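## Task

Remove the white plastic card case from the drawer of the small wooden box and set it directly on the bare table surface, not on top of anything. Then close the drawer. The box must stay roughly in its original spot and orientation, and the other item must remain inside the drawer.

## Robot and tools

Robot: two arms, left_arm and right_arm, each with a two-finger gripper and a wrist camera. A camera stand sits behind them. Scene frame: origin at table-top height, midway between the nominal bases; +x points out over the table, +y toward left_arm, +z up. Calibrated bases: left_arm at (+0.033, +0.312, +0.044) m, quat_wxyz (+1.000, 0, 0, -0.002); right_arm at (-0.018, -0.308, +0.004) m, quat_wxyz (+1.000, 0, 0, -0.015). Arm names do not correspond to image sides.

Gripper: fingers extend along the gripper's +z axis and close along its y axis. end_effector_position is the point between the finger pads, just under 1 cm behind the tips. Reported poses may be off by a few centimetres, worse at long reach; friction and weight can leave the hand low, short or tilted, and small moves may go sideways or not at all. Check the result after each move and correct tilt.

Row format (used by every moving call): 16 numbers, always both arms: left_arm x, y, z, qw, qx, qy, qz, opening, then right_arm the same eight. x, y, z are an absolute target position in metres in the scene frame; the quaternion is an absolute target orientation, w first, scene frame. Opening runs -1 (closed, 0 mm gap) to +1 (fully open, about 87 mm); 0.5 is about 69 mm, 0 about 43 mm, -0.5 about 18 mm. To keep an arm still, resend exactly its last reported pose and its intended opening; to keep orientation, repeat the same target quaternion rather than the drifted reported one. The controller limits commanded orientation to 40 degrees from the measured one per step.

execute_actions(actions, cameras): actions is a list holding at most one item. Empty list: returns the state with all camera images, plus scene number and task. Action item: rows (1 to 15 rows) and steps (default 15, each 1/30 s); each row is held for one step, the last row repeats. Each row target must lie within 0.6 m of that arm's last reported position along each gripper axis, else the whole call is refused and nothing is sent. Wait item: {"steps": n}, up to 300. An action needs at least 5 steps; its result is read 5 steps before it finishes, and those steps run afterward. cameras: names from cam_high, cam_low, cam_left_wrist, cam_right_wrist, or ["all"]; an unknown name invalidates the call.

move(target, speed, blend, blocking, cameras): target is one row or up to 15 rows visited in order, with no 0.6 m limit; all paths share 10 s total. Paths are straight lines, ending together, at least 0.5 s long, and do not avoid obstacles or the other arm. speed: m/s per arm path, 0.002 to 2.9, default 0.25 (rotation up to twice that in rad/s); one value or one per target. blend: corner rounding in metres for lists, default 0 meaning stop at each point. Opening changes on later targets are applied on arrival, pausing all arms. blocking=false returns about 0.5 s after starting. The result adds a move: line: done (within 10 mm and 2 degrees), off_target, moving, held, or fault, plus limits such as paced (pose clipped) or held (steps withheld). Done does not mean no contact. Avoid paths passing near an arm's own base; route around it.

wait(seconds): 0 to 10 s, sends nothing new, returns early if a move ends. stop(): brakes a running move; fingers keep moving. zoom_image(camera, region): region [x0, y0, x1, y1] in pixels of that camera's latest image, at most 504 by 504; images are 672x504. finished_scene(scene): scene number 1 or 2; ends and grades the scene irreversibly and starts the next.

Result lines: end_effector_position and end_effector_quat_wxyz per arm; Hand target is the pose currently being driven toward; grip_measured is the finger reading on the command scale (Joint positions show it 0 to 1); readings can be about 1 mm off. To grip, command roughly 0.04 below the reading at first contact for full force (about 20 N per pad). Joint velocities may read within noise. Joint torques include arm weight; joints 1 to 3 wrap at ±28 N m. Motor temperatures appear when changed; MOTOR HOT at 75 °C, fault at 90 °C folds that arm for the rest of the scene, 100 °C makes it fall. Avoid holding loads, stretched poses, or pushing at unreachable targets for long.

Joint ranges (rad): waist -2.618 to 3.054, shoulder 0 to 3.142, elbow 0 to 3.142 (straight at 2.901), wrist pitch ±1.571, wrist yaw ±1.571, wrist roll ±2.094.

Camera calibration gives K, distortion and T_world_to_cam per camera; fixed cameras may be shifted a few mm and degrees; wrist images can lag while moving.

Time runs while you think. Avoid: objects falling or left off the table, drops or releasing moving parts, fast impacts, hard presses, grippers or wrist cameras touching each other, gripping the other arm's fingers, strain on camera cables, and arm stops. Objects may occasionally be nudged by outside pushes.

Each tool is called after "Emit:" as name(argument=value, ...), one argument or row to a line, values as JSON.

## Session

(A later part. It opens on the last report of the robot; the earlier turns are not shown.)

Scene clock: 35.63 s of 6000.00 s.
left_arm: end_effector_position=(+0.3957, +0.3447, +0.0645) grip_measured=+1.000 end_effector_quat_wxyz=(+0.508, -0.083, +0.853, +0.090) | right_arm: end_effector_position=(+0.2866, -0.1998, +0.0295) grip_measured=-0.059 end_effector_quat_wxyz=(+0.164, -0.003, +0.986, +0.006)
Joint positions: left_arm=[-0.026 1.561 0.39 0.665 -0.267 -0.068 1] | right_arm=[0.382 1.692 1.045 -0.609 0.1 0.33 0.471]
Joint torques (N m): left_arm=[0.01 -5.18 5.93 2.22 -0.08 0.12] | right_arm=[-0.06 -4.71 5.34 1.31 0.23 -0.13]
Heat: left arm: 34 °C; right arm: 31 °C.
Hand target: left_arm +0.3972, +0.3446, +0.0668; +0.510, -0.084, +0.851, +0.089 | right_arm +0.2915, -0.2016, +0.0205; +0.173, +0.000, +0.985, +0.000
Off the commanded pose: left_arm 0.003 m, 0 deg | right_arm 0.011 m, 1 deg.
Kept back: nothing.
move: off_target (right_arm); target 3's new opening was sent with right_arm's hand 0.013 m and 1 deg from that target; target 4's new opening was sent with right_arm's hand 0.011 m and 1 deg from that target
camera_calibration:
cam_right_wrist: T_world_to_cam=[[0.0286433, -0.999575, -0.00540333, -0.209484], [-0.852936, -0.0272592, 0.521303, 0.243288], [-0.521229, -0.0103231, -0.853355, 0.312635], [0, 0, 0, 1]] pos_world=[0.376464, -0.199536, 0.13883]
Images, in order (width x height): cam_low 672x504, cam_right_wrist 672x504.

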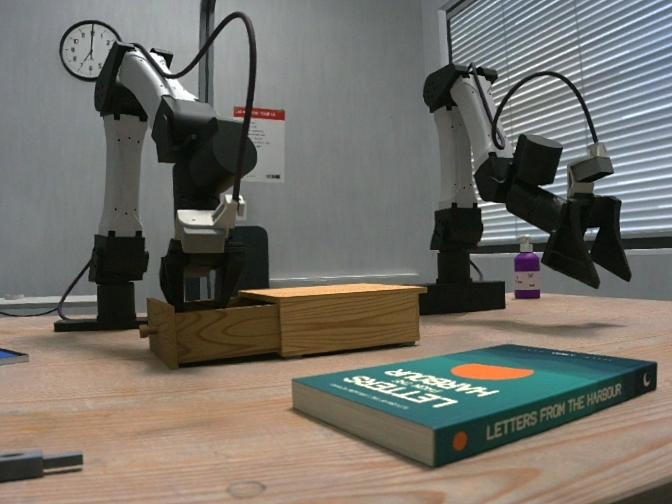

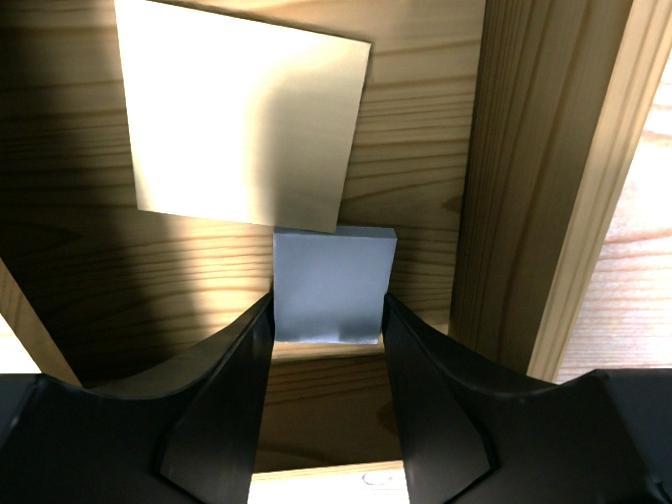

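Emit:
move(
  target=[
    [0.3973,0.3446,0.0669,0.51,-0.084,0.851,0.089,1,0.29,-0.199,0.05,0.174,0,0.985,0,-0.17],
    [0.3973,0.3446,0.0669,0.51,-0.084,0.851,0.089,1,0.292,-0.2,0.14,0.174,0,0.985,0,-0.17],
  ],
  speed=[0.06,0.2],
  cameras=["cam_right_wrist","cam_low"],
)

Scene clock: 38.10 s of 6000.00 s.
left_arm: end_effector_position=(+0.3957, +0.3447, +0.0645) grip_measured=+1.000 end_effector_quat_wxyz=(+0.508, -0.083, +0.853, +0.090) | right_arm: end_effector_position=(+0.2871, -0.2008, +0.1249) grip_measured=-0.059 end_effector_quat_wxyz=(+0.151, -0.002, +0.988, -0.002)
Joint positions: left_arm=[-0.026 1.561 0.39 0.665 -0.267 -0.068 1] | right_arm=[0.382 1.643 1.384 -1.028 0.107 0.332 0.471]
Joint torques (N m): left_arm=[0.02 -5.19 5.97 2.2 -0.07 0.13] | right_arm=[0.38 -8.09 10.61 0.66 0.21 -0.11]
Heat: left arm: 35 °C; right arm: 31 °C.
Hand target: left_arm +0.3972, +0.3446, +0.0668; +0.510, -0.084, +0.851, +0.089 | right_arm +0.2917, -0.2000, +0.1398; +0.174, +0.000, +0.985, +0.000
Off the commanded pose: left_arm 0.003 m, 0 deg | right_arm 0.016 m, 3 deg.
Kept back: nothing.
move: off_target (right_arm)
camera_calibration:
cam_right_wrist: T_world_to_cam=[[0.0239469, -0.999662, 0.0100753, -0.210627], [-0.839005, -0.0146163, 0.543927, 0.189602], [-0.543596, -0.0214786, -0.839072, 0.39676], [0, 0, 0, 1]] pos_world=[0.379798, -0.199263, 0.231902]
Images, in order (width x height): cam_low 672x504, cam_right_wrist 672x504.

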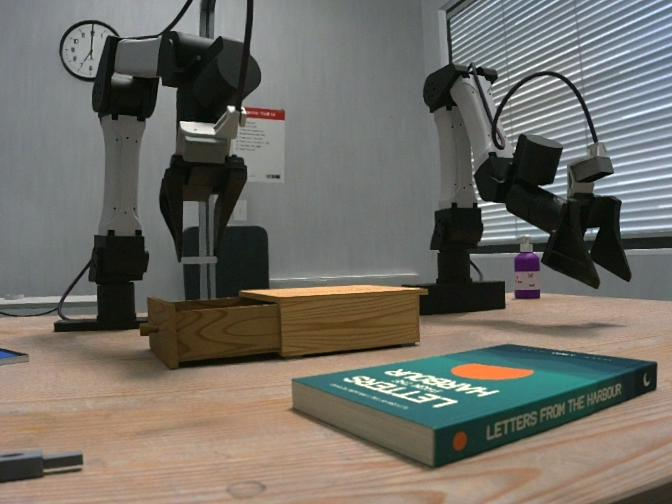

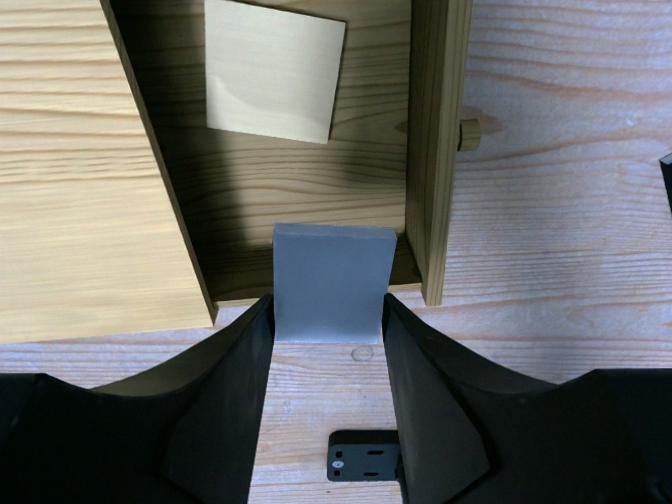

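Emit:
move(
  target=[
    [0.3973,0.3446,0.0669,0.51,-0.084,0.851,0.089,1,0.35,-0.25,0.14,0.174,0,0.985,0,-0.17],
    [0.3973,0.3446,0.0669,0.51,-0.084,0.851,0.089,1,0.44,-0.29,0.08,0.174,0,0.985,0,-0.17],
    [0.3973,0.3446,0.0669,0.51,-0.084,0.851,0.089,1,0.44,-0.29,0.03,0.174,0,0.985,0,-0.17],
    [0.3973,0.3446,0.0669,0.51,-0.084,0.851,0.089,1,0.44,-0.29,0.012,0.174,0,0.985,0,-0.17],
  ],
  speed=[0.25,0.25,0.1,0.03],
  blend=[0.03,0.01,0,0],
  cameras=["cam_right_wrist","cam_low"],
)

Emit:
zoom_image(
  camera="cam_low",
  region=[50, 280, 200, 400],
)

Scene clock: 41.13 s of 6000.00 s.
left_arm: end_effector_position=(+0.3957, +0.3447, +0.0645) grip_measured=+1.000 end_effector_quat_wxyz=(+0.508, -0.083, +0.853, +0.090) | right_arm: end_effector_position=(+0.4381, -0.2912, +0.0233) grip_measured=-0.059 end_effector_quat_wxyz=(+0.176, +0.005, +0.984, -0.005)
Joint positions: left_arm=[-0.026 1.561 0.39 0.665 -0.267 -0.068 1] | right_arm=[0.071 2.156 1.653 -0.714 0.025 0.046 0.471]
Joint torques (N m): left_arm=[0.01 -5.18 5.97 2.2 -0.07 0.12] | right_arm=[0.16 -7.86 7.12 1.09 -0.07 -0.23]
Heat: left arm: 35 °C; right arm: 31 °C.
Hand target: left_arm +0.3972, +0.3446, +0.0668; +0.510, -0.084, +0.851, +0.089 | right_arm +0.4396, -0.2901, +0.0121; +0.174, +0.000, +0.985, +0.000
Off the commanded pose: left_arm 0.003 m, 0 deg | right_arm 0.012 m, 1 deg.
Kept back: nothing.
move: off_target (right_arm)
camera_calibration:
cam_right_wrist: T_world_to_cam=[[0.0089807, -0.999877, 0.0128628, -0.297233], [-0.865874, -0.00134153, 0.500261, 0.386975], [-0.500182, -0.0156303, -0.865779, 0.374904], [0, 0, 0, 1]] pos_world=[0.525261, -0.290818, 0.134819]
Images, in order (width x height): cam_low 672x504, cam_right_wrist 672x504.

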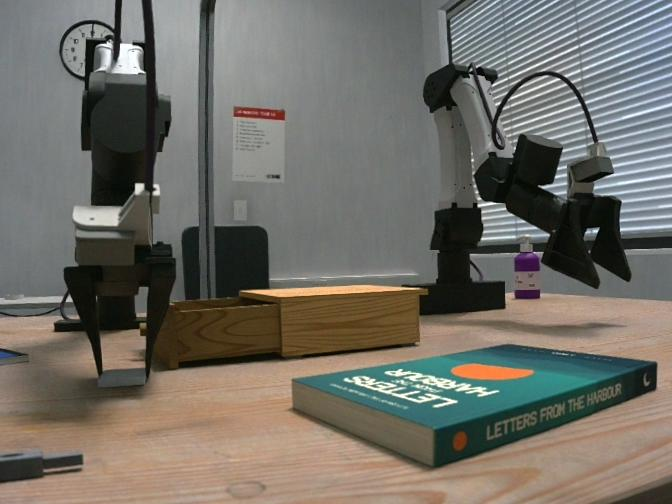

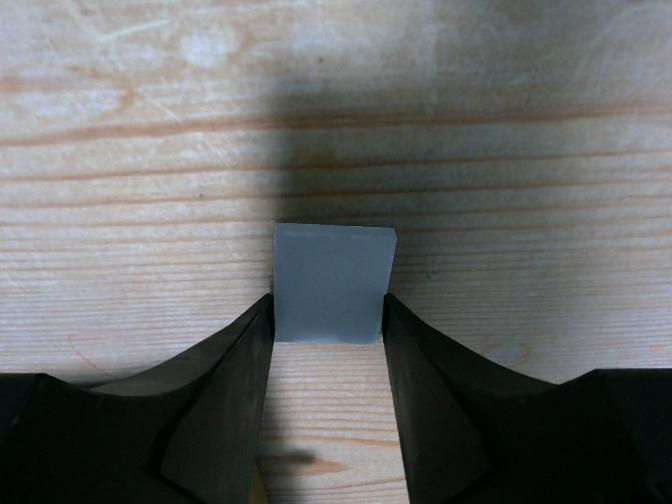

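Scaled by 3.360 from the camera's 672x504 image, which has a finer 960x720 frame.

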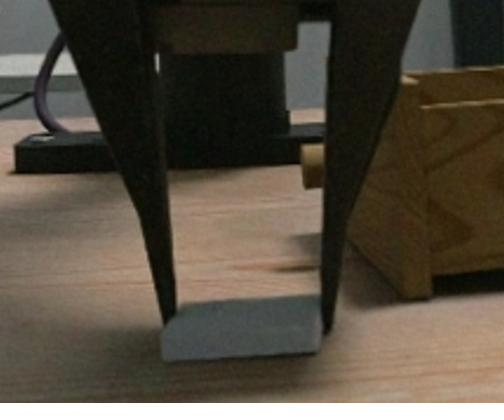

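Emit:
move(
  target=[
    [0.3973,0.3446,0.0669,0.51,-0.084,0.851,0.089,1,0.4385,-0.2905,0.022,0.174,0,0.985,0,0.13],
    [0.3973,0.3446,0.0669,0.51,-0.084,0.851,0.089,1,0.4385,-0.2905,0.13,0.174,0,0.985,0,0.2],
    [0.3973,0.3446,0.0669,0.51,-0.084,0.851,0.089,1,0.332,-0.3,0.14,0,-0.707,0.707,0,0.2],
    [0.3973,0.3446,0.0669,0.51,-0.084,0.851,0.089,1,0.332,-0.3,0.06,0,-0.707,0.707,0,0.2],
  ],
  speed=[0.05,0.2,0.45,0.2],
  cameras=["cam_right_wrist","cam_low","cam_high"],
)

Scene clock: 47.87 s of 6000.00 s.
left_arm: end_effector_position=(+0.3957, +0.3447, +0.0645) grip_measured=+1.000 end_effector_quat_wxyz=(+0.508, -0.083, +0.853, +0.090) | right_arm: end_effector_position=(+0.3284, -0.3011, +0.0570) grip_measured=+0.200 end_effector_quat_wxyz=(+0.008, +0.701, -0.713, -0.010)
Joint positions: left_arm=[-0.026 1.561 0.39 0.665 -0.267 -0.068 1] | right_arm=[0.165 1.924 1.451 -1.121 -0.006 -1.42 0.6]
Joint torques (N m): left_arm=[-0.01 -5.19 5.91 2.21 -0.07 0.13] | right_arm=[0.66 -8.59 6.64 0.24 0 -0.24]
Heat: left arm: 35 °C; right arm: 33 °C.
Hand target: left_arm +0.3972, +0.3446, +0.0668; +0.510, -0.084, +0.851, +0.089 | right_arm +0.3319, -0.3000, +0.0600; +0.000, +0.707, -0.707, +0.000
Off the commanded pose: left_arm 0.003 m, 0 deg | right_arm 0.005 m, 2 deg.
Kept back: nothing.
move: done; target 2's new opening was sent with right_arm's hand 0.018 m and 3 deg from that target
camera_calibration:
cam_right_wrist: T_world_to_cam=[[0.999645, 0.0044727, -0.0262738, -0.327147], [0.0230432, -0.640375, 0.767717, -0.224405], [-0.0133913, -0.768049, -0.64025, -0.0502174], [0, 0, 0, 1]] pos_world=[0.33153, -0.180809, 0.131532]
Images, in order (width x height): cam_high 672x504, cam_low 672x504, cam_right_wrist 672x504.

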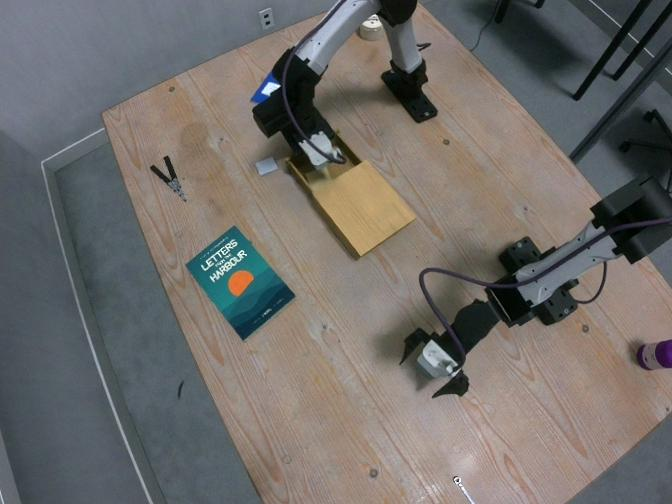

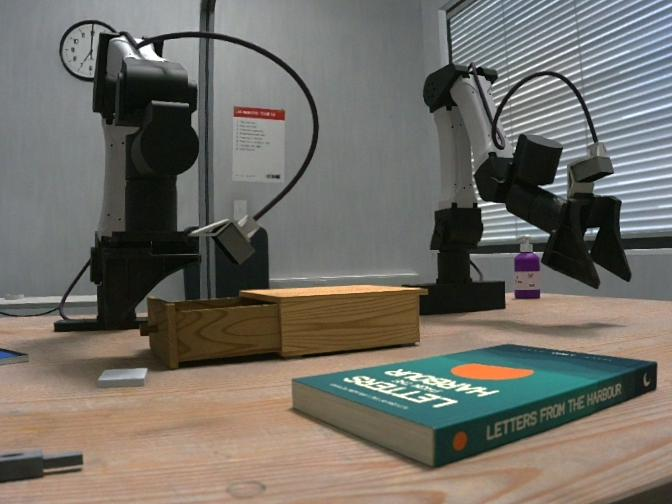

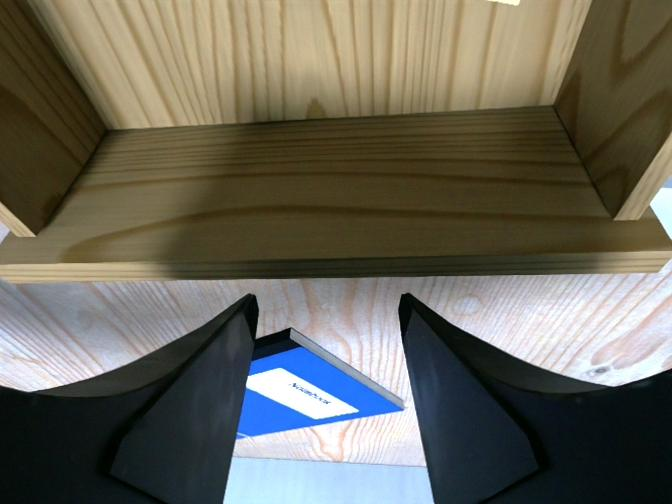

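Emit:
move(
  target=[
    [0.3973,0.3446,0.0669,0.51,-0.084,0.851,0.089,1,0.331,-0.285,0.045,0,-0.707,0.707,0,0.2],
    [0.3973,0.3446,0.0669,0.51,-0.084,0.851,0.089,1,0.331,-0.19,0.045,0,-0.707,0.707,0,0.2],
  ],
  speed=[0.1,0.07],
  blend=[0.01,0],
  cameras=["cam_right_wrist","cam_low"],
)

Scene clock: 50.03 s of 6000.00 s.
left_arm: end_effector_position=(+0.3957, +0.3447, +0.0645) grip_measured=+1.000 end_effector_quat_wxyz=(+0.508, -0.083, +0.853, +0.090) | right_arm: end_effector_position=(+0.3252, -0.2036, +0.0499) grip_measured=+0.200 end_effector_quat_wxyz=(+0.014, +0.709, -0.705, +0.010)
Joint positions: left_arm=[-0.026 1.561 0.39 0.665 -0.267 -0.068 1] | right_arm=[0.445 2.009 1.535 -1.115 0.029 -1.163 0.6]
Joint torques (N m): left_arm=[0.01 -5.23 5.94 2.21 -0.07 0.12] | right_arm=[1.35 -6.19 9.76 0.31 -0.36 0.06]
Heat: left arm: 35 °C; right arm: 33 °C.
Hand target: left_arm +0.3972, +0.3446, +0.0668; +0.510, -0.084, +0.851, +0.089 | right_arm +0.3306, -0.1903, +0.0452; +0.000, +0.707, -0.707, +0.000
Off the commanded pose: left_arm 0.003 m, 0 deg | right_arm 0.016 m, 2 deg.
Kept back: nothing.
move: off_target (right_arm)
camera_calibration:
cam_right_wrist: T_world_to_cam=[[0.999605, 0.0271025, -0.00738935, -0.320953], [0.0224353, -0.611913, 0.790607, -0.151646], [0.0169058, -0.790461, -0.612279, 0.00430545], [0, 0, 0, 1]] pos_world=[0.324156, -0.0806925, 0.120157]
Images, in order (width x height): cam_low 672x504, cam_right_wrist 672x504.

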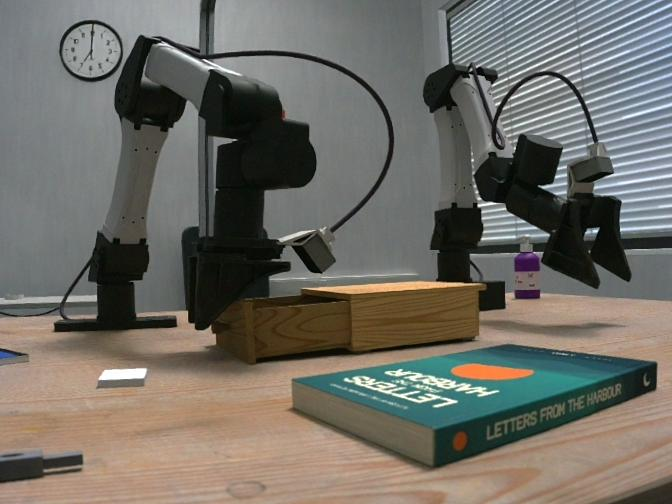

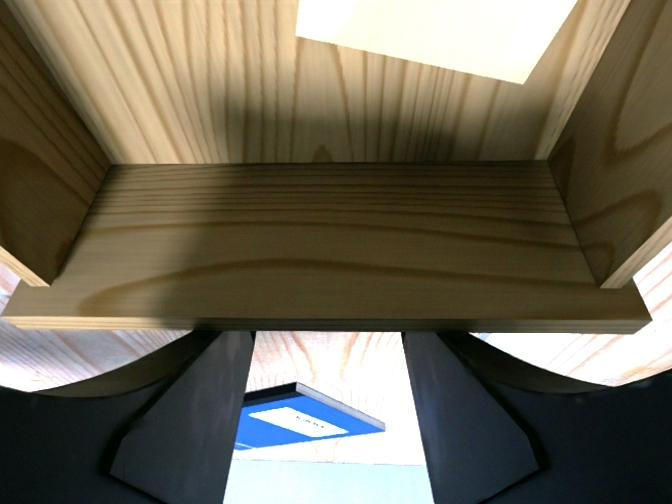

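Emit:
move(
  target=[
    [0.36,0.28,0.12,0.174,0,0.985,0,-0.6,0.331,-0.195,0.045,0,-0.707,0.707,0,0.2],
    [0.32,0.225,0.07,0,0,1,0,-0.6,0.331,-0.195,0.045,0,-0.707,0.707,0,0.2],
    [0.32,0.20,0.04,0,0,1,0,-0.6,0.331,-0.195,0.045,0,-0.707,0.707,0,0.2],
  ],
  speed=[0.35,0.35,0.15],
  blend=[0.03,0.01,0],
  cameras=["all"],
)

Scene clock: 52.90 s of 6000.00 s.
left_arm: end_effector_position=(+0.3176, +0.2039, +0.0431) grip_measured=-0.600 end_effector_quat_wxyz=(-0.001, +0.004, +1.000, +0.007) | right_arm: end_effector_position=(+0.3253, -0.2036, +0.0500) grip_measured=+0.200 end_effector_quat_wxyz=(+0.013, +0.709, -0.705, +0.010)
Joint positions: left_arm=[-0.324 1.952 1.26 -0.885 -0.013 -0.32 0.2] | right_arm=[0.445 2.009 1.536 -1.115 0.029 -1.161 0.6]
Joint torques (N m): left_arm=[-0.08 -7.54 6.08 0.77 0.11 0.08] | right_arm=[0.16 -6.72 8.59 0.36 -0.33 -0.09]
Heat: left arm: 35 °C; right arm: 34 °C.
Hand target: left_arm +0.3199, +0.2000, +0.0401; +0.000, +0.000, +1.000, +0.000 | right_arm +0.3309, -0.1952, +0.0453; +0.000, +0.707, -0.707, +0.000
Off the commanded pose: left_arm 0.006 m, 1 deg | right_arm 0.011 m, 2 deg.
Kept back: nothing.
move: off_target (right_arm)
camera_calibration:
cam_left_wrist: T_world_to_cam=[[-0.0109079, -0.999595, -0.0262681, 0.206505], [-0.659466, -0.0125556, 0.75163, 0.204275], [-0.751655, 0.0255216, -0.659062, 0.406532], [0, 0, 0, 1]] pos_world=[0.442537, 0.19861, 0.119815]
cam_right_wrist: T_world_to_cam=[[0.999647, 0.0256702, -0.00686336, -0.321439], [0.0211383, -0.611738, 0.790778, -0.151317], [0.0161008, -0.790644, -0.612064, 0.00458369], [0, 0, 0, 1]] pos_world=[0.32445, -0.0806909, 0.120258]

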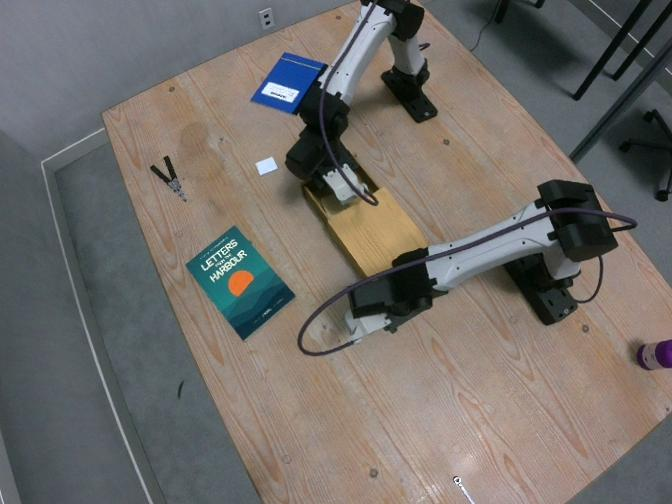

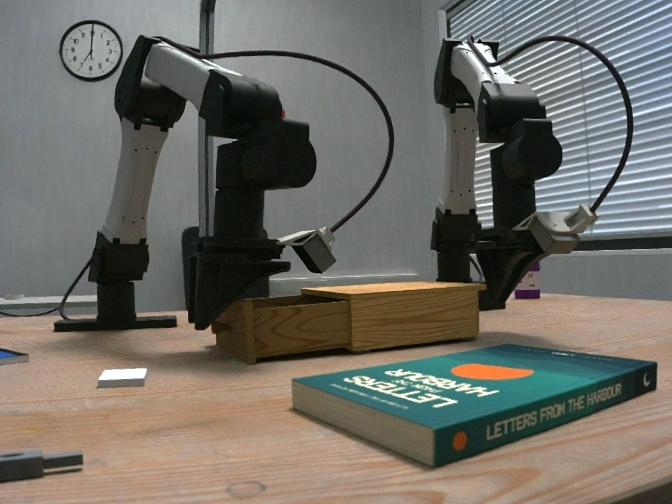

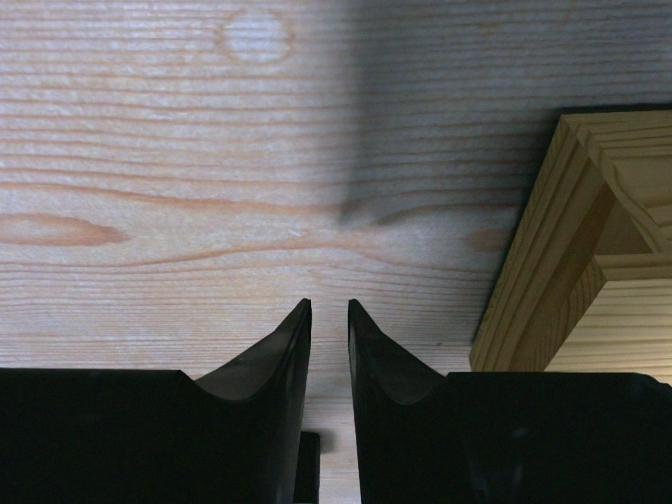

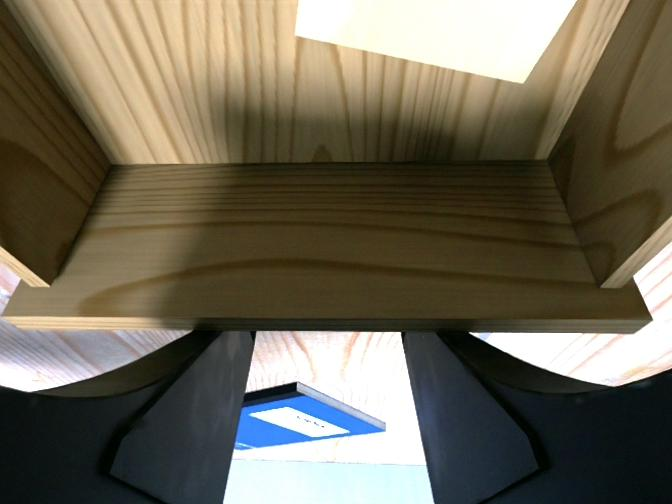

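Emit:
move(
  target=[
    [0.325,0.135,0.037,0,0,1,0,-0.6,0.331,-0.17,0.045,0,-0.707,0.707,0,0.2],
    [0.325,0.095,0.037,0,0,1,0,-0.6,0.331,-0.155,0.045,0,-0.707,0.707,0,0.2],
  ],
  speed=0.07,
  blend=[0.01,0],
  cameras=["all"],
)

Scene clock: 54.97 s of 6000.00 s.
left_arm: end_effector_position=(+0.3209, +0.1453, +0.0456) grip_measured=-0.601 end_effector_quat_wxyz=(-0.004, -0.002, +0.997, +0.078) | right_arm: end_effector_position=(+0.3215, -0.1961, +0.0604) grip_measured=+0.200 end_effector_quat_wxyz=(+0.048, +0.696, -0.716, +0.038)
Joint positions: left_arm=[-0.526 2.108 1.495 -1.045 -0.13 -0.541 0.2] | right_arm=[0.499 2.054 1.624 -1.209 0.102 -1.07 0.6]
Joint torques (N m): left_arm=[-4.08 -7.86 8.35 1.29 1.11 -0.13] | right_arm=[3.92 -5.93 9.72 0.71 -0.99 -0.14]
Heat: left arm: 36 °C; right arm: 33 °C.
Hand target: left_arm +0.3229, +0.0983, +0.0414; -0.002, +0.003, +1.000, +0.002 | right_arm +0.3288, -0.1566, +0.0479; +0.002, +0.708, -0.706, +0.000
Off the commanded pose: left_arm 0.051 m, 9 deg | right_arm 0.045 m, 7 deg.
Kept back: nothing.
move: off_target (left_arm, right_arm)
camera_calibration:
cam_left_wrist: T_world_to_cam=[[0.000990954, -0.985746, -0.168235, 0.148661], [-0.654057, -0.127899, 0.745554, 0.219157], [-0.756444, 0.109296, -0.644861, 0.400779], [0, 0, 0, 1]] pos_world=[0.446361, 0.130768, 0.120064]
cam_right_wrist: T_world_to_cam=[[0.99984, -0.00906629, -0.0153925, -0.324116], [0.00805298, -0.540381, 0.841382, -0.139706], [-0.015946, -0.841372, -0.540222, 0.0129423], [0, 0, 0, 1]] pos_world=[0.325396, -0.0675437, 0.119549]

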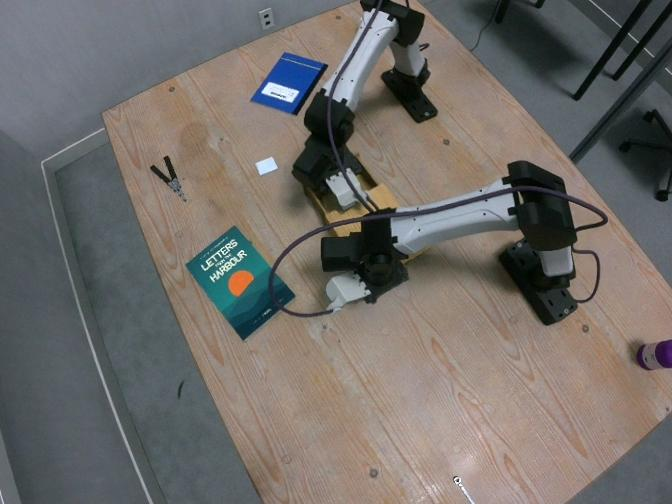

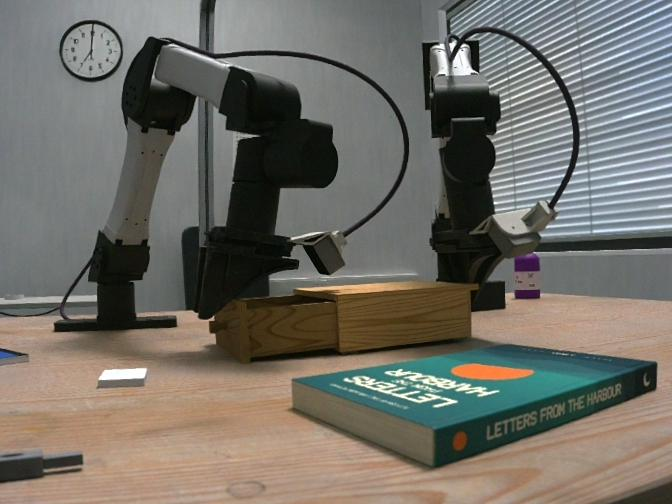

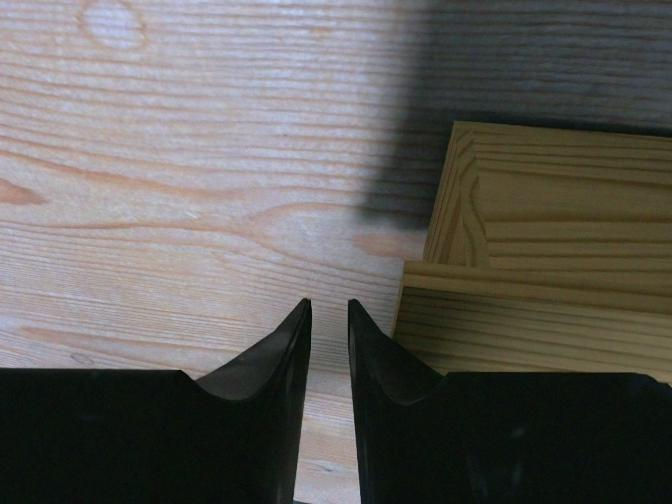

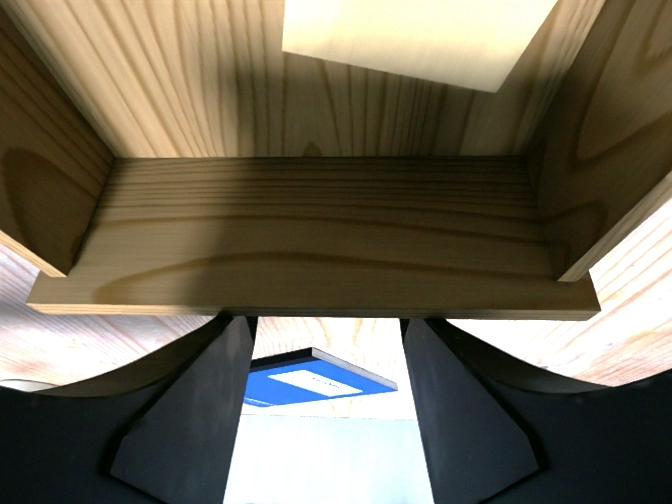

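Emit:
move(
  target=[
    [0.325,0.08,0.037,0,0,1,0,-0.6,0.331,-0.14,0.03,0,-0.707,0.707,0,0.2],
    [0.325,0.07,0.037,0,0,1,0,-0.6,0.331,-0.125,0.025,0,-0.707,0.707,0,0.2],
  ],
  speed=0.05,
  blend=[0.01,0],
  cameras=["cam_low","cam_right_wrist","cam_high"],
)

Emit:
zoom_image(
  camera="cam_low",
  region=[180, 250, 500, 390],
)

Scene clock: 56.33 s of 6000.00 s.
left_arm: end_effector_position=(+0.3194, +0.1306, +0.0495) grip_measured=-0.601 end_effector_quat_wxyz=(-0.009, -0.001, +0.996, +0.094) | right_arm: end_effector_position=(+0.3186, -0.1842, +0.0608) grip_measured=+0.200 end_effector_quat_wxyz=(+0.071, +0.693, -0.715, +0.063)
Joint positions: left_arm=[-0.57 2.153 1.576 -1.113 -0.148 -0.586 0.199] | right_arm=[0.555 2.102 1.679 -1.256 0.156 -1.005 0.6]
Joint torques (N m): left_arm=[-4.63 -7.97 8.7 1.56 1.25 -0.17] | right_arm=[4.72 -4.48 8.35 1.35 -1.51 -0.17]
Heat: left arm: 36 °C; right arm: 33 °C.
Hand target: left_arm +0.3219, +0.0746, +0.0434; -0.004, +0.005, +1.000, +0.003 | right_arm +0.3261, -0.1286, +0.0326; +0.006, +0.710, -0.705, +0.001
Off the commanded pose: left_arm 0.062 m, 11 deg | right_arm 0.070 m, 11 deg.
Kept back: nothing.
move: off_target (left_arm, right_arm); blend cut to 0.0079 m at target 1
camera_calibration:
cam_right_wrist: T_world_to_cam=[[0.999822, -0.0129096, -0.0137842, -0.321866], [0.00585873, -0.48185, 0.876234, -0.124198], [-0.0179538, -0.876159, -0.481688, 0.013817], [0, 0, 0, 1]] pos_world=[0.322784, -0.0518941, 0.111045]
Images, in order (width x height): cam_high 672x504, cam_low 672x504, cam_right_wrist 672x504.

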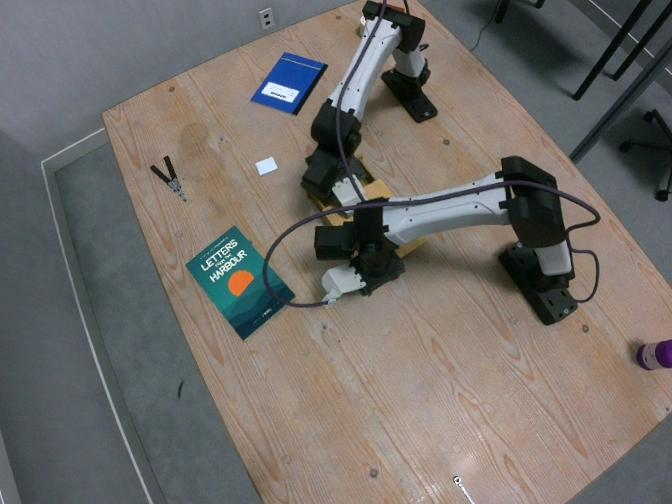

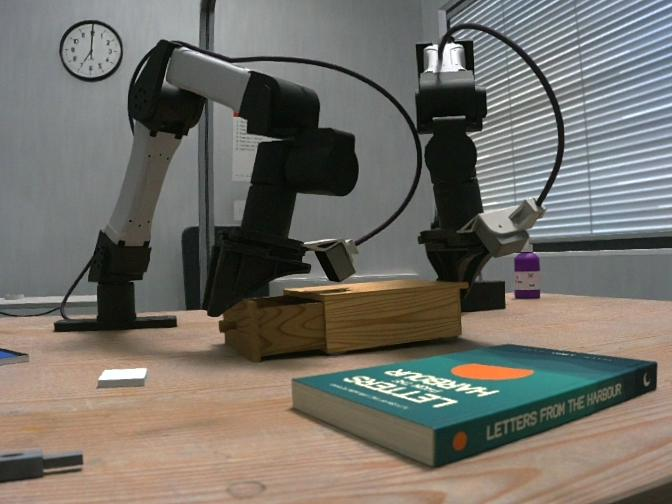

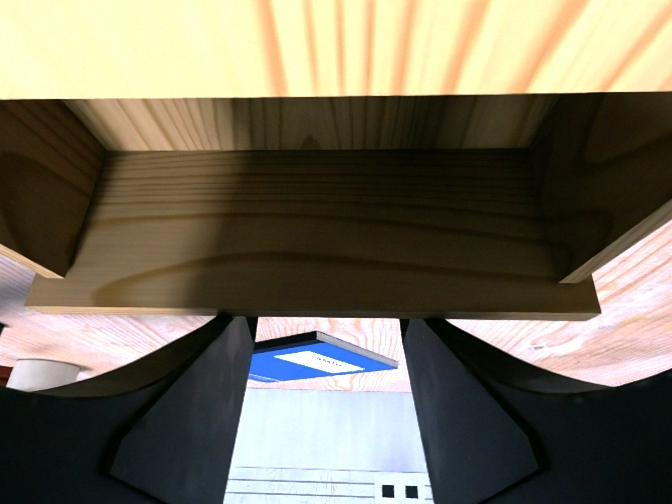

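Scaled by 1.575 from the camera's 672x504 image, which has a finer 960x720 frame.

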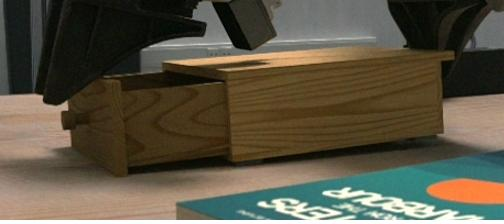

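Emit:
move(
  target=[
    [0.325,0.125,0.045,0,0,1,0,-0.6,0.33,-0.19,0.06,0,-0.707,0.707,0,0.2],
    [0.325,0.135,0.045,0,0,1,0,-0.6,0.335,-0.26,0.10,0,-0.707,0.707,0,0.2],
    [0.345,0.145,0.045,0,0,1,0,-0.6,0.345,-0.25,0.12,0.1714,0.0302,0.970,0.171,-1],
    [0.345,0.145,0.045,0,0,1,0,-0.6,0.348,-0.23,0.045,0.1714,0.0302,0.970,0.171,-1],
  ],
  speed=[0.15,0.2,0.45,0.2],
  blend=[0.01,0.01,0.01,0],
  cameras=["all"],
)

Scene clock: 61.90 s of 6000.00 s.
left_arm: end_effector_position=(+0.3416, +0.1471, +0.0449) grip_measured=-0.600 end_effector_quat_wxyz=(+0.004, -0.001, +1.000, +0.006) | right_arm: end_effector_position=(+0.3439, -0.2306, +0.0504) grip_measured=-0.973 end_effector_quat_wxyz=(+0.168, +0.028, +0.970, +0.175)
Joint positions: left_arm=[-0.443 2.093 1.482 -0.958 -0.014 -0.449 0.2] | right_arm=[0.072 1.796 1.203 -0.6 -0.321 0.162 0.013]
Joint torques (N m): left_arm=[0.55 -8.55 7.87 0.51 0.1 0.22] | right_arm=[0.58 -5.79 7.49 1.15 -0.07 -0.07]
Motor temperatures (°C): left_arm=[25 38 36 32 24 26 23] | right_arm=[25 34 30 28 27 28 27]
Heat: left arm: 38 °C; right arm: 34 °C.
Hand target: left_arm +0.3450, +0.1451, +0.0449; +0.000, +0.000, +1.000, +0.000 | right_arm +0.3478, -0.2300, +0.0451; +0.171, +0.030, +0.970, +0.171
Off the commanded pose: left_arm 0.004 m, 1 deg | right_arm 0.007 m, 1 deg.
Kept back: nothing.
move: done; blend cut to 0 m at target 3; target 3's new opening was sent with right_arm's hand 0.015 m and 4 deg from that target
camera_calibration:
cam_left_wrist: T_world_to_cam=[[-0.000745628, -0.999684, -0.0251283, 0.146505], [-0.665876, -0.018251, 0.745839, 0.221417], [-0.746062, 0.0172885, -0.665652, 0.426779], [0, 0, 0, 1]] pos_world=[0.465949, 0.143121, 0.122626]
cam_right_wrist: T_world_to_cam=[[0.0240752, -0.938841, -0.343507, -0.209242], [-0.859697, -0.194814, 0.472195, 0.246611], [-0.510236, 0.283944, -0.811809, 0.422075], [0, 0, 0, 1]] pos_world=[0.432406, -0.268247, 0.154319]

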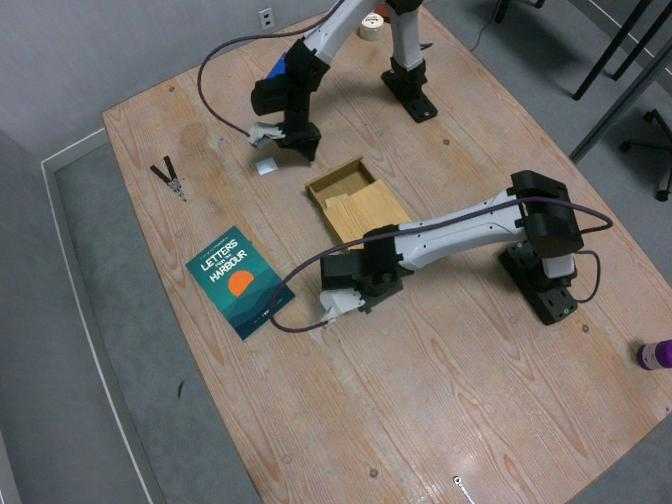

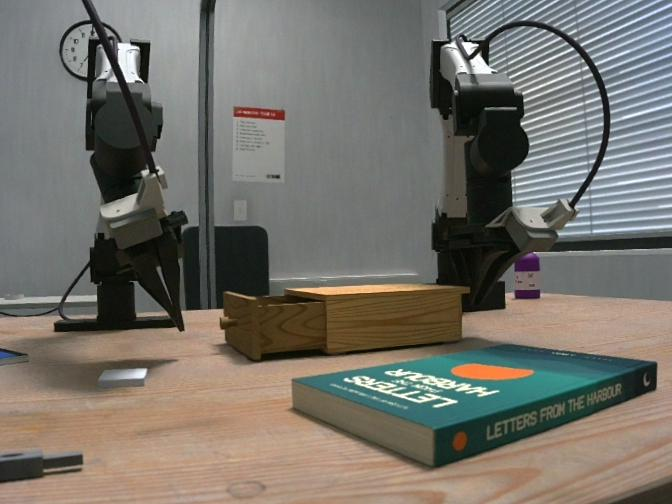

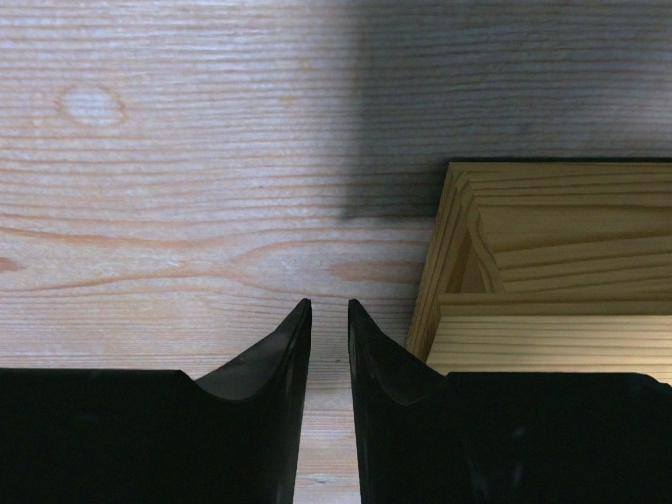

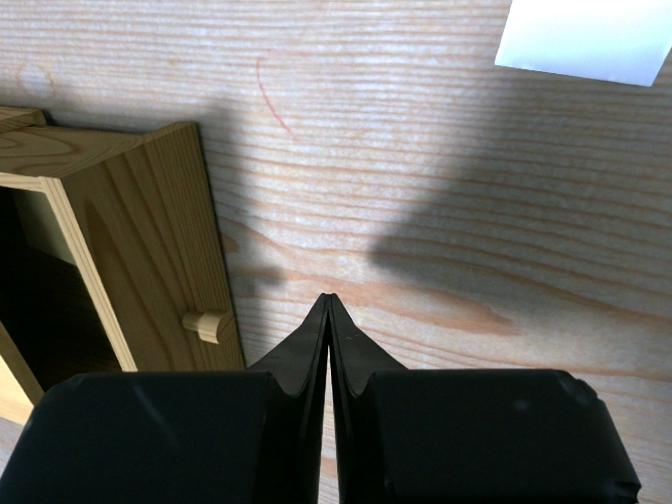

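Emit:
move(
  target=[
    [0.33,0.12,0.04,0,0,1,0,-0.6,0.336,-0.18,0.045,0.1714,0.0302,0.970,0.171,-1],
    [0.33,0.09,0.037,0,0,1,0,-0.6,0.336,-0.125,0.045,0.1714,0.0302,0.970,0.171,-1],
    [0.33,0.075,0.037,0,0,1,0,-0.6,0.336,-0.10,0.045,0.1714,0.0302,0.970,0.171,-1],
  ],
  speed=[0.12,0.06,0.05],
  blend=0.008,
  cameras=["all"],
)

Scene clock: 64.43 s of 6000.00 s.
left_arm: end_effector_position=(+0.3281, +0.1272, +0.0454) grip_measured=-0.601 end_effector_quat_wxyz=(-0.004, +0.005, +0.997, +0.078) | right_arm: end_effector_position=(+0.3247, -0.1342, +0.0376) grip_measured=-0.974 end_effector_quat_wxyz=(+0.161, +0.035, +0.979, +0.122)
Joint positions: left_arm=[-0.558 2.166 1.586 -1.08 -0.129 -0.557 0.2] | right_arm=[0.407 1.828 1.212 -0.559 -0.093 0.467 0.013]
Joint torques (N m): left_arm=[-4.33 -8.38 8.59 1.29 1.09 -0.37] | right_arm=[3.59 -5.48 11.45 1.4 -0.75 0.27]
Heat: left arm: 38 °C; right arm: 34 °C.
Hand target: left_arm +0.3278, +0.0784, +0.0414; -0.003, +0.003, +1.000, +0.002 | right_arm +0.3336, -0.1017, +0.0467; +0.170, +0.029, +0.970, +0.170
Off the commanded pose: left_arm 0.053 m, 9 deg | right_arm 0.037 m, 6 deg.
Kept back: nothing.
move: off_target (left_arm, right_arm)
camera_calibration:
cam_left_wrist: T_world_to_cam=[[-0.0140186, -0.985729, -0.167753, 0.135653], [-0.655884, -0.117568, 0.74565, 0.22097], [-0.754732, 0.120479, -0.644876, 0.40624], [0, 0, 0, 1]] pos_world=[0.453434, 0.110752, 0.119965]
cam_right_wrist: T_world_to_cam=[[-0.00978875, -0.969446, -0.245109, -0.119504], [-0.852766, -0.119916, 0.508341, 0.261411], [-0.522202, 0.213997, -0.825537, 0.369519], [0, 0, 0, 1]] pos_world=[0.414716, -0.163581, 0.142875]

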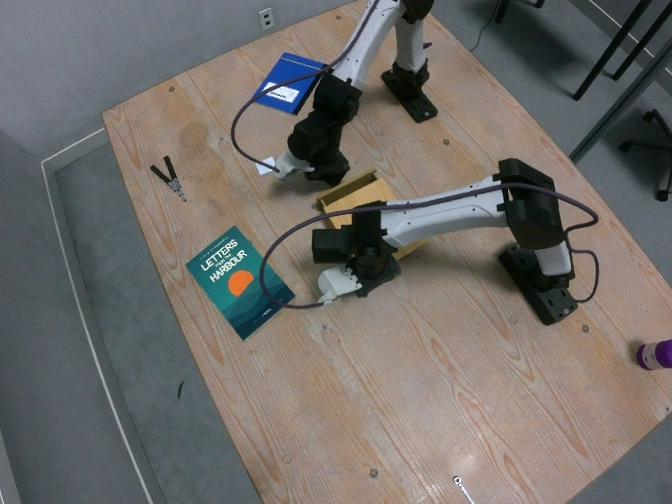

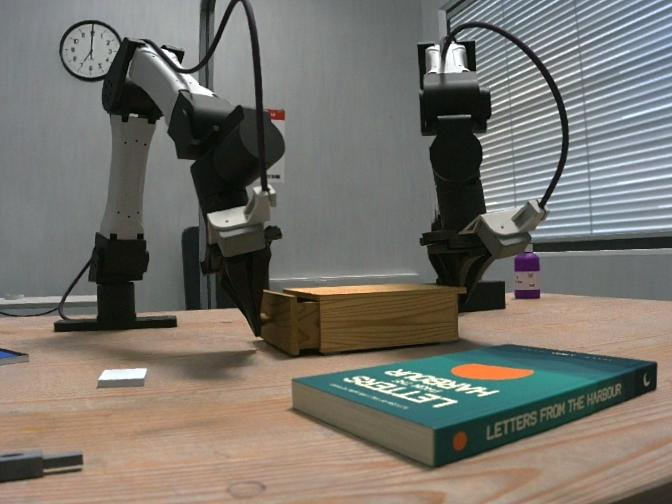

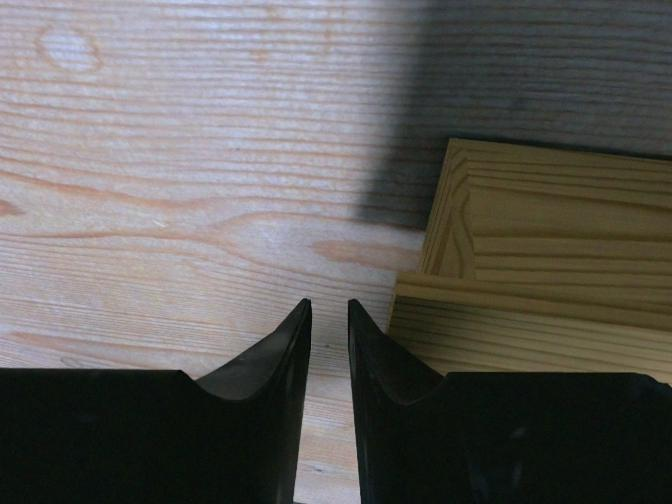

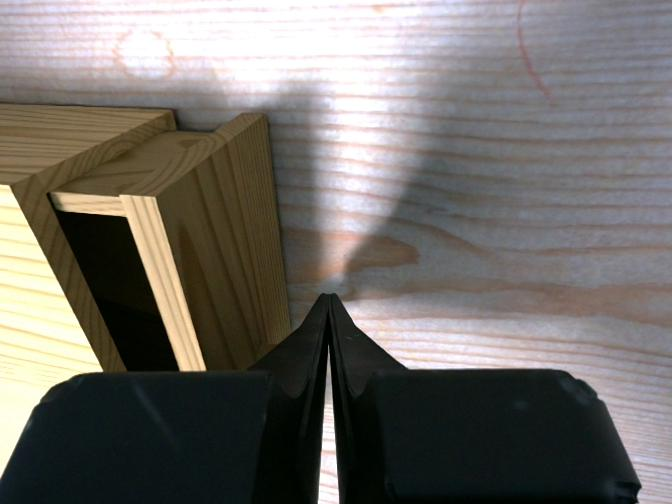

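Emit:
move(
  target=[
    [0.33,0.068,0.037,0,0,1,0,-0.6,0.336,-0.08,0.045,0.1714,0.0302,0.970,0.171,-1],
    [0.33,0.062,0.037,0,0,1,0,-0.6,0.336,-0.065,0.045,0.1714,0.0302,0.970,0.171,-1],
  ],
  speed=0.05,
  blend=0.008,
  cameras=["cam_right_wrist","cam_low","cam_high"],
)

Scene clock: 65.70 s of 6000.00 s.
left_arm: end_effector_position=(+0.3262, +0.1228, +0.0486) grip_measured=-0.601 end_effector_quat_wxyz=(-0.009, +0.009, +0.996, +0.093) | right_arm: end_effector_position=(+0.3225, -0.1108, +0.0362) grip_measured=-0.974 end_effector_quat_wxyz=(+0.155, +0.036, +0.982, +0.105)
Joint positions: left_arm=[-0.579 2.19 1.633 -1.13 -0.147 -0.574 0.2] | right_arm=[0.482 1.874 1.275 -0.597 -0.039 0.533 0.013]
Joint torques (N m): left_arm=[-4.62 -8.55 8.79 1.47 1.24 -0.41] | right_arm=[4.26 -5.64 11.92 1.61 -0.85 0.37]
Heat: left arm: 39 °C; right arm: 34 °C.
Hand target: left_arm +0.3270, +0.0665, +0.0432; -0.004, +0.005, +1.000, +0.003 | right_arm +0.3320, -0.0680, +0.0480; +0.168, +0.028, +0.971, +0.170
Off the commanded pose: left_arm 0.062 m, 11 deg | right_arm 0.049 m, 8 deg.
Kept back: nothing.
move: off_target (left_arm, right_arm); blend cut to 0.0075 m at target 1
camera_calibration:
cam_right_wrist: T_world_to_cam=[[-0.0183977, -0.976931, -0.212761, -0.0963108], [-0.846632, -0.097976, 0.523083, 0.262927], [-0.531861, 0.189754, -0.825298, 0.362627], [0, 0, 0, 1]] pos_world=[0.413697, -0.137138, 0.141251]
Images, in order (width x height): cam_high 672x504, cam_low 672x504, cam_right_wrist 672x504.

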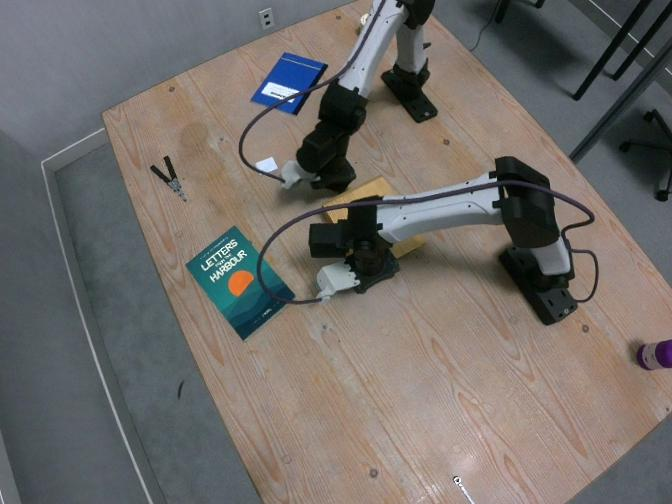

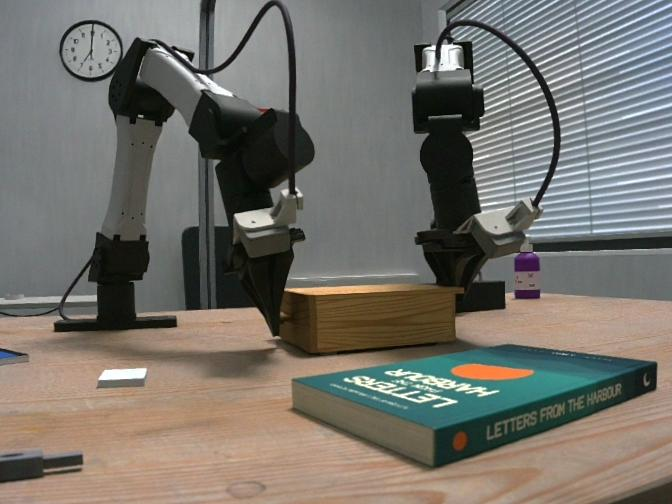

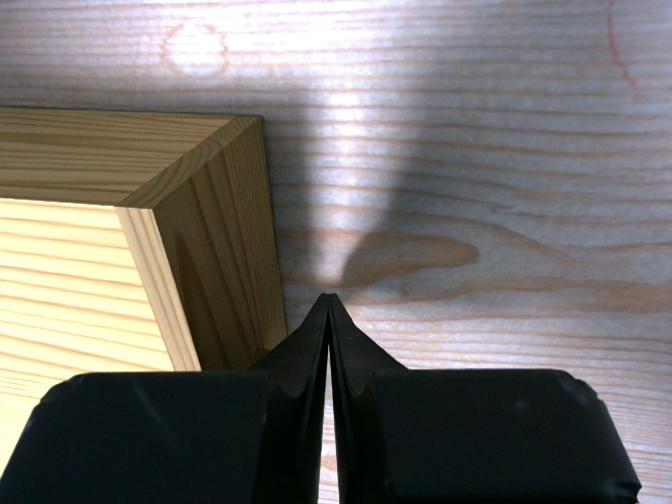

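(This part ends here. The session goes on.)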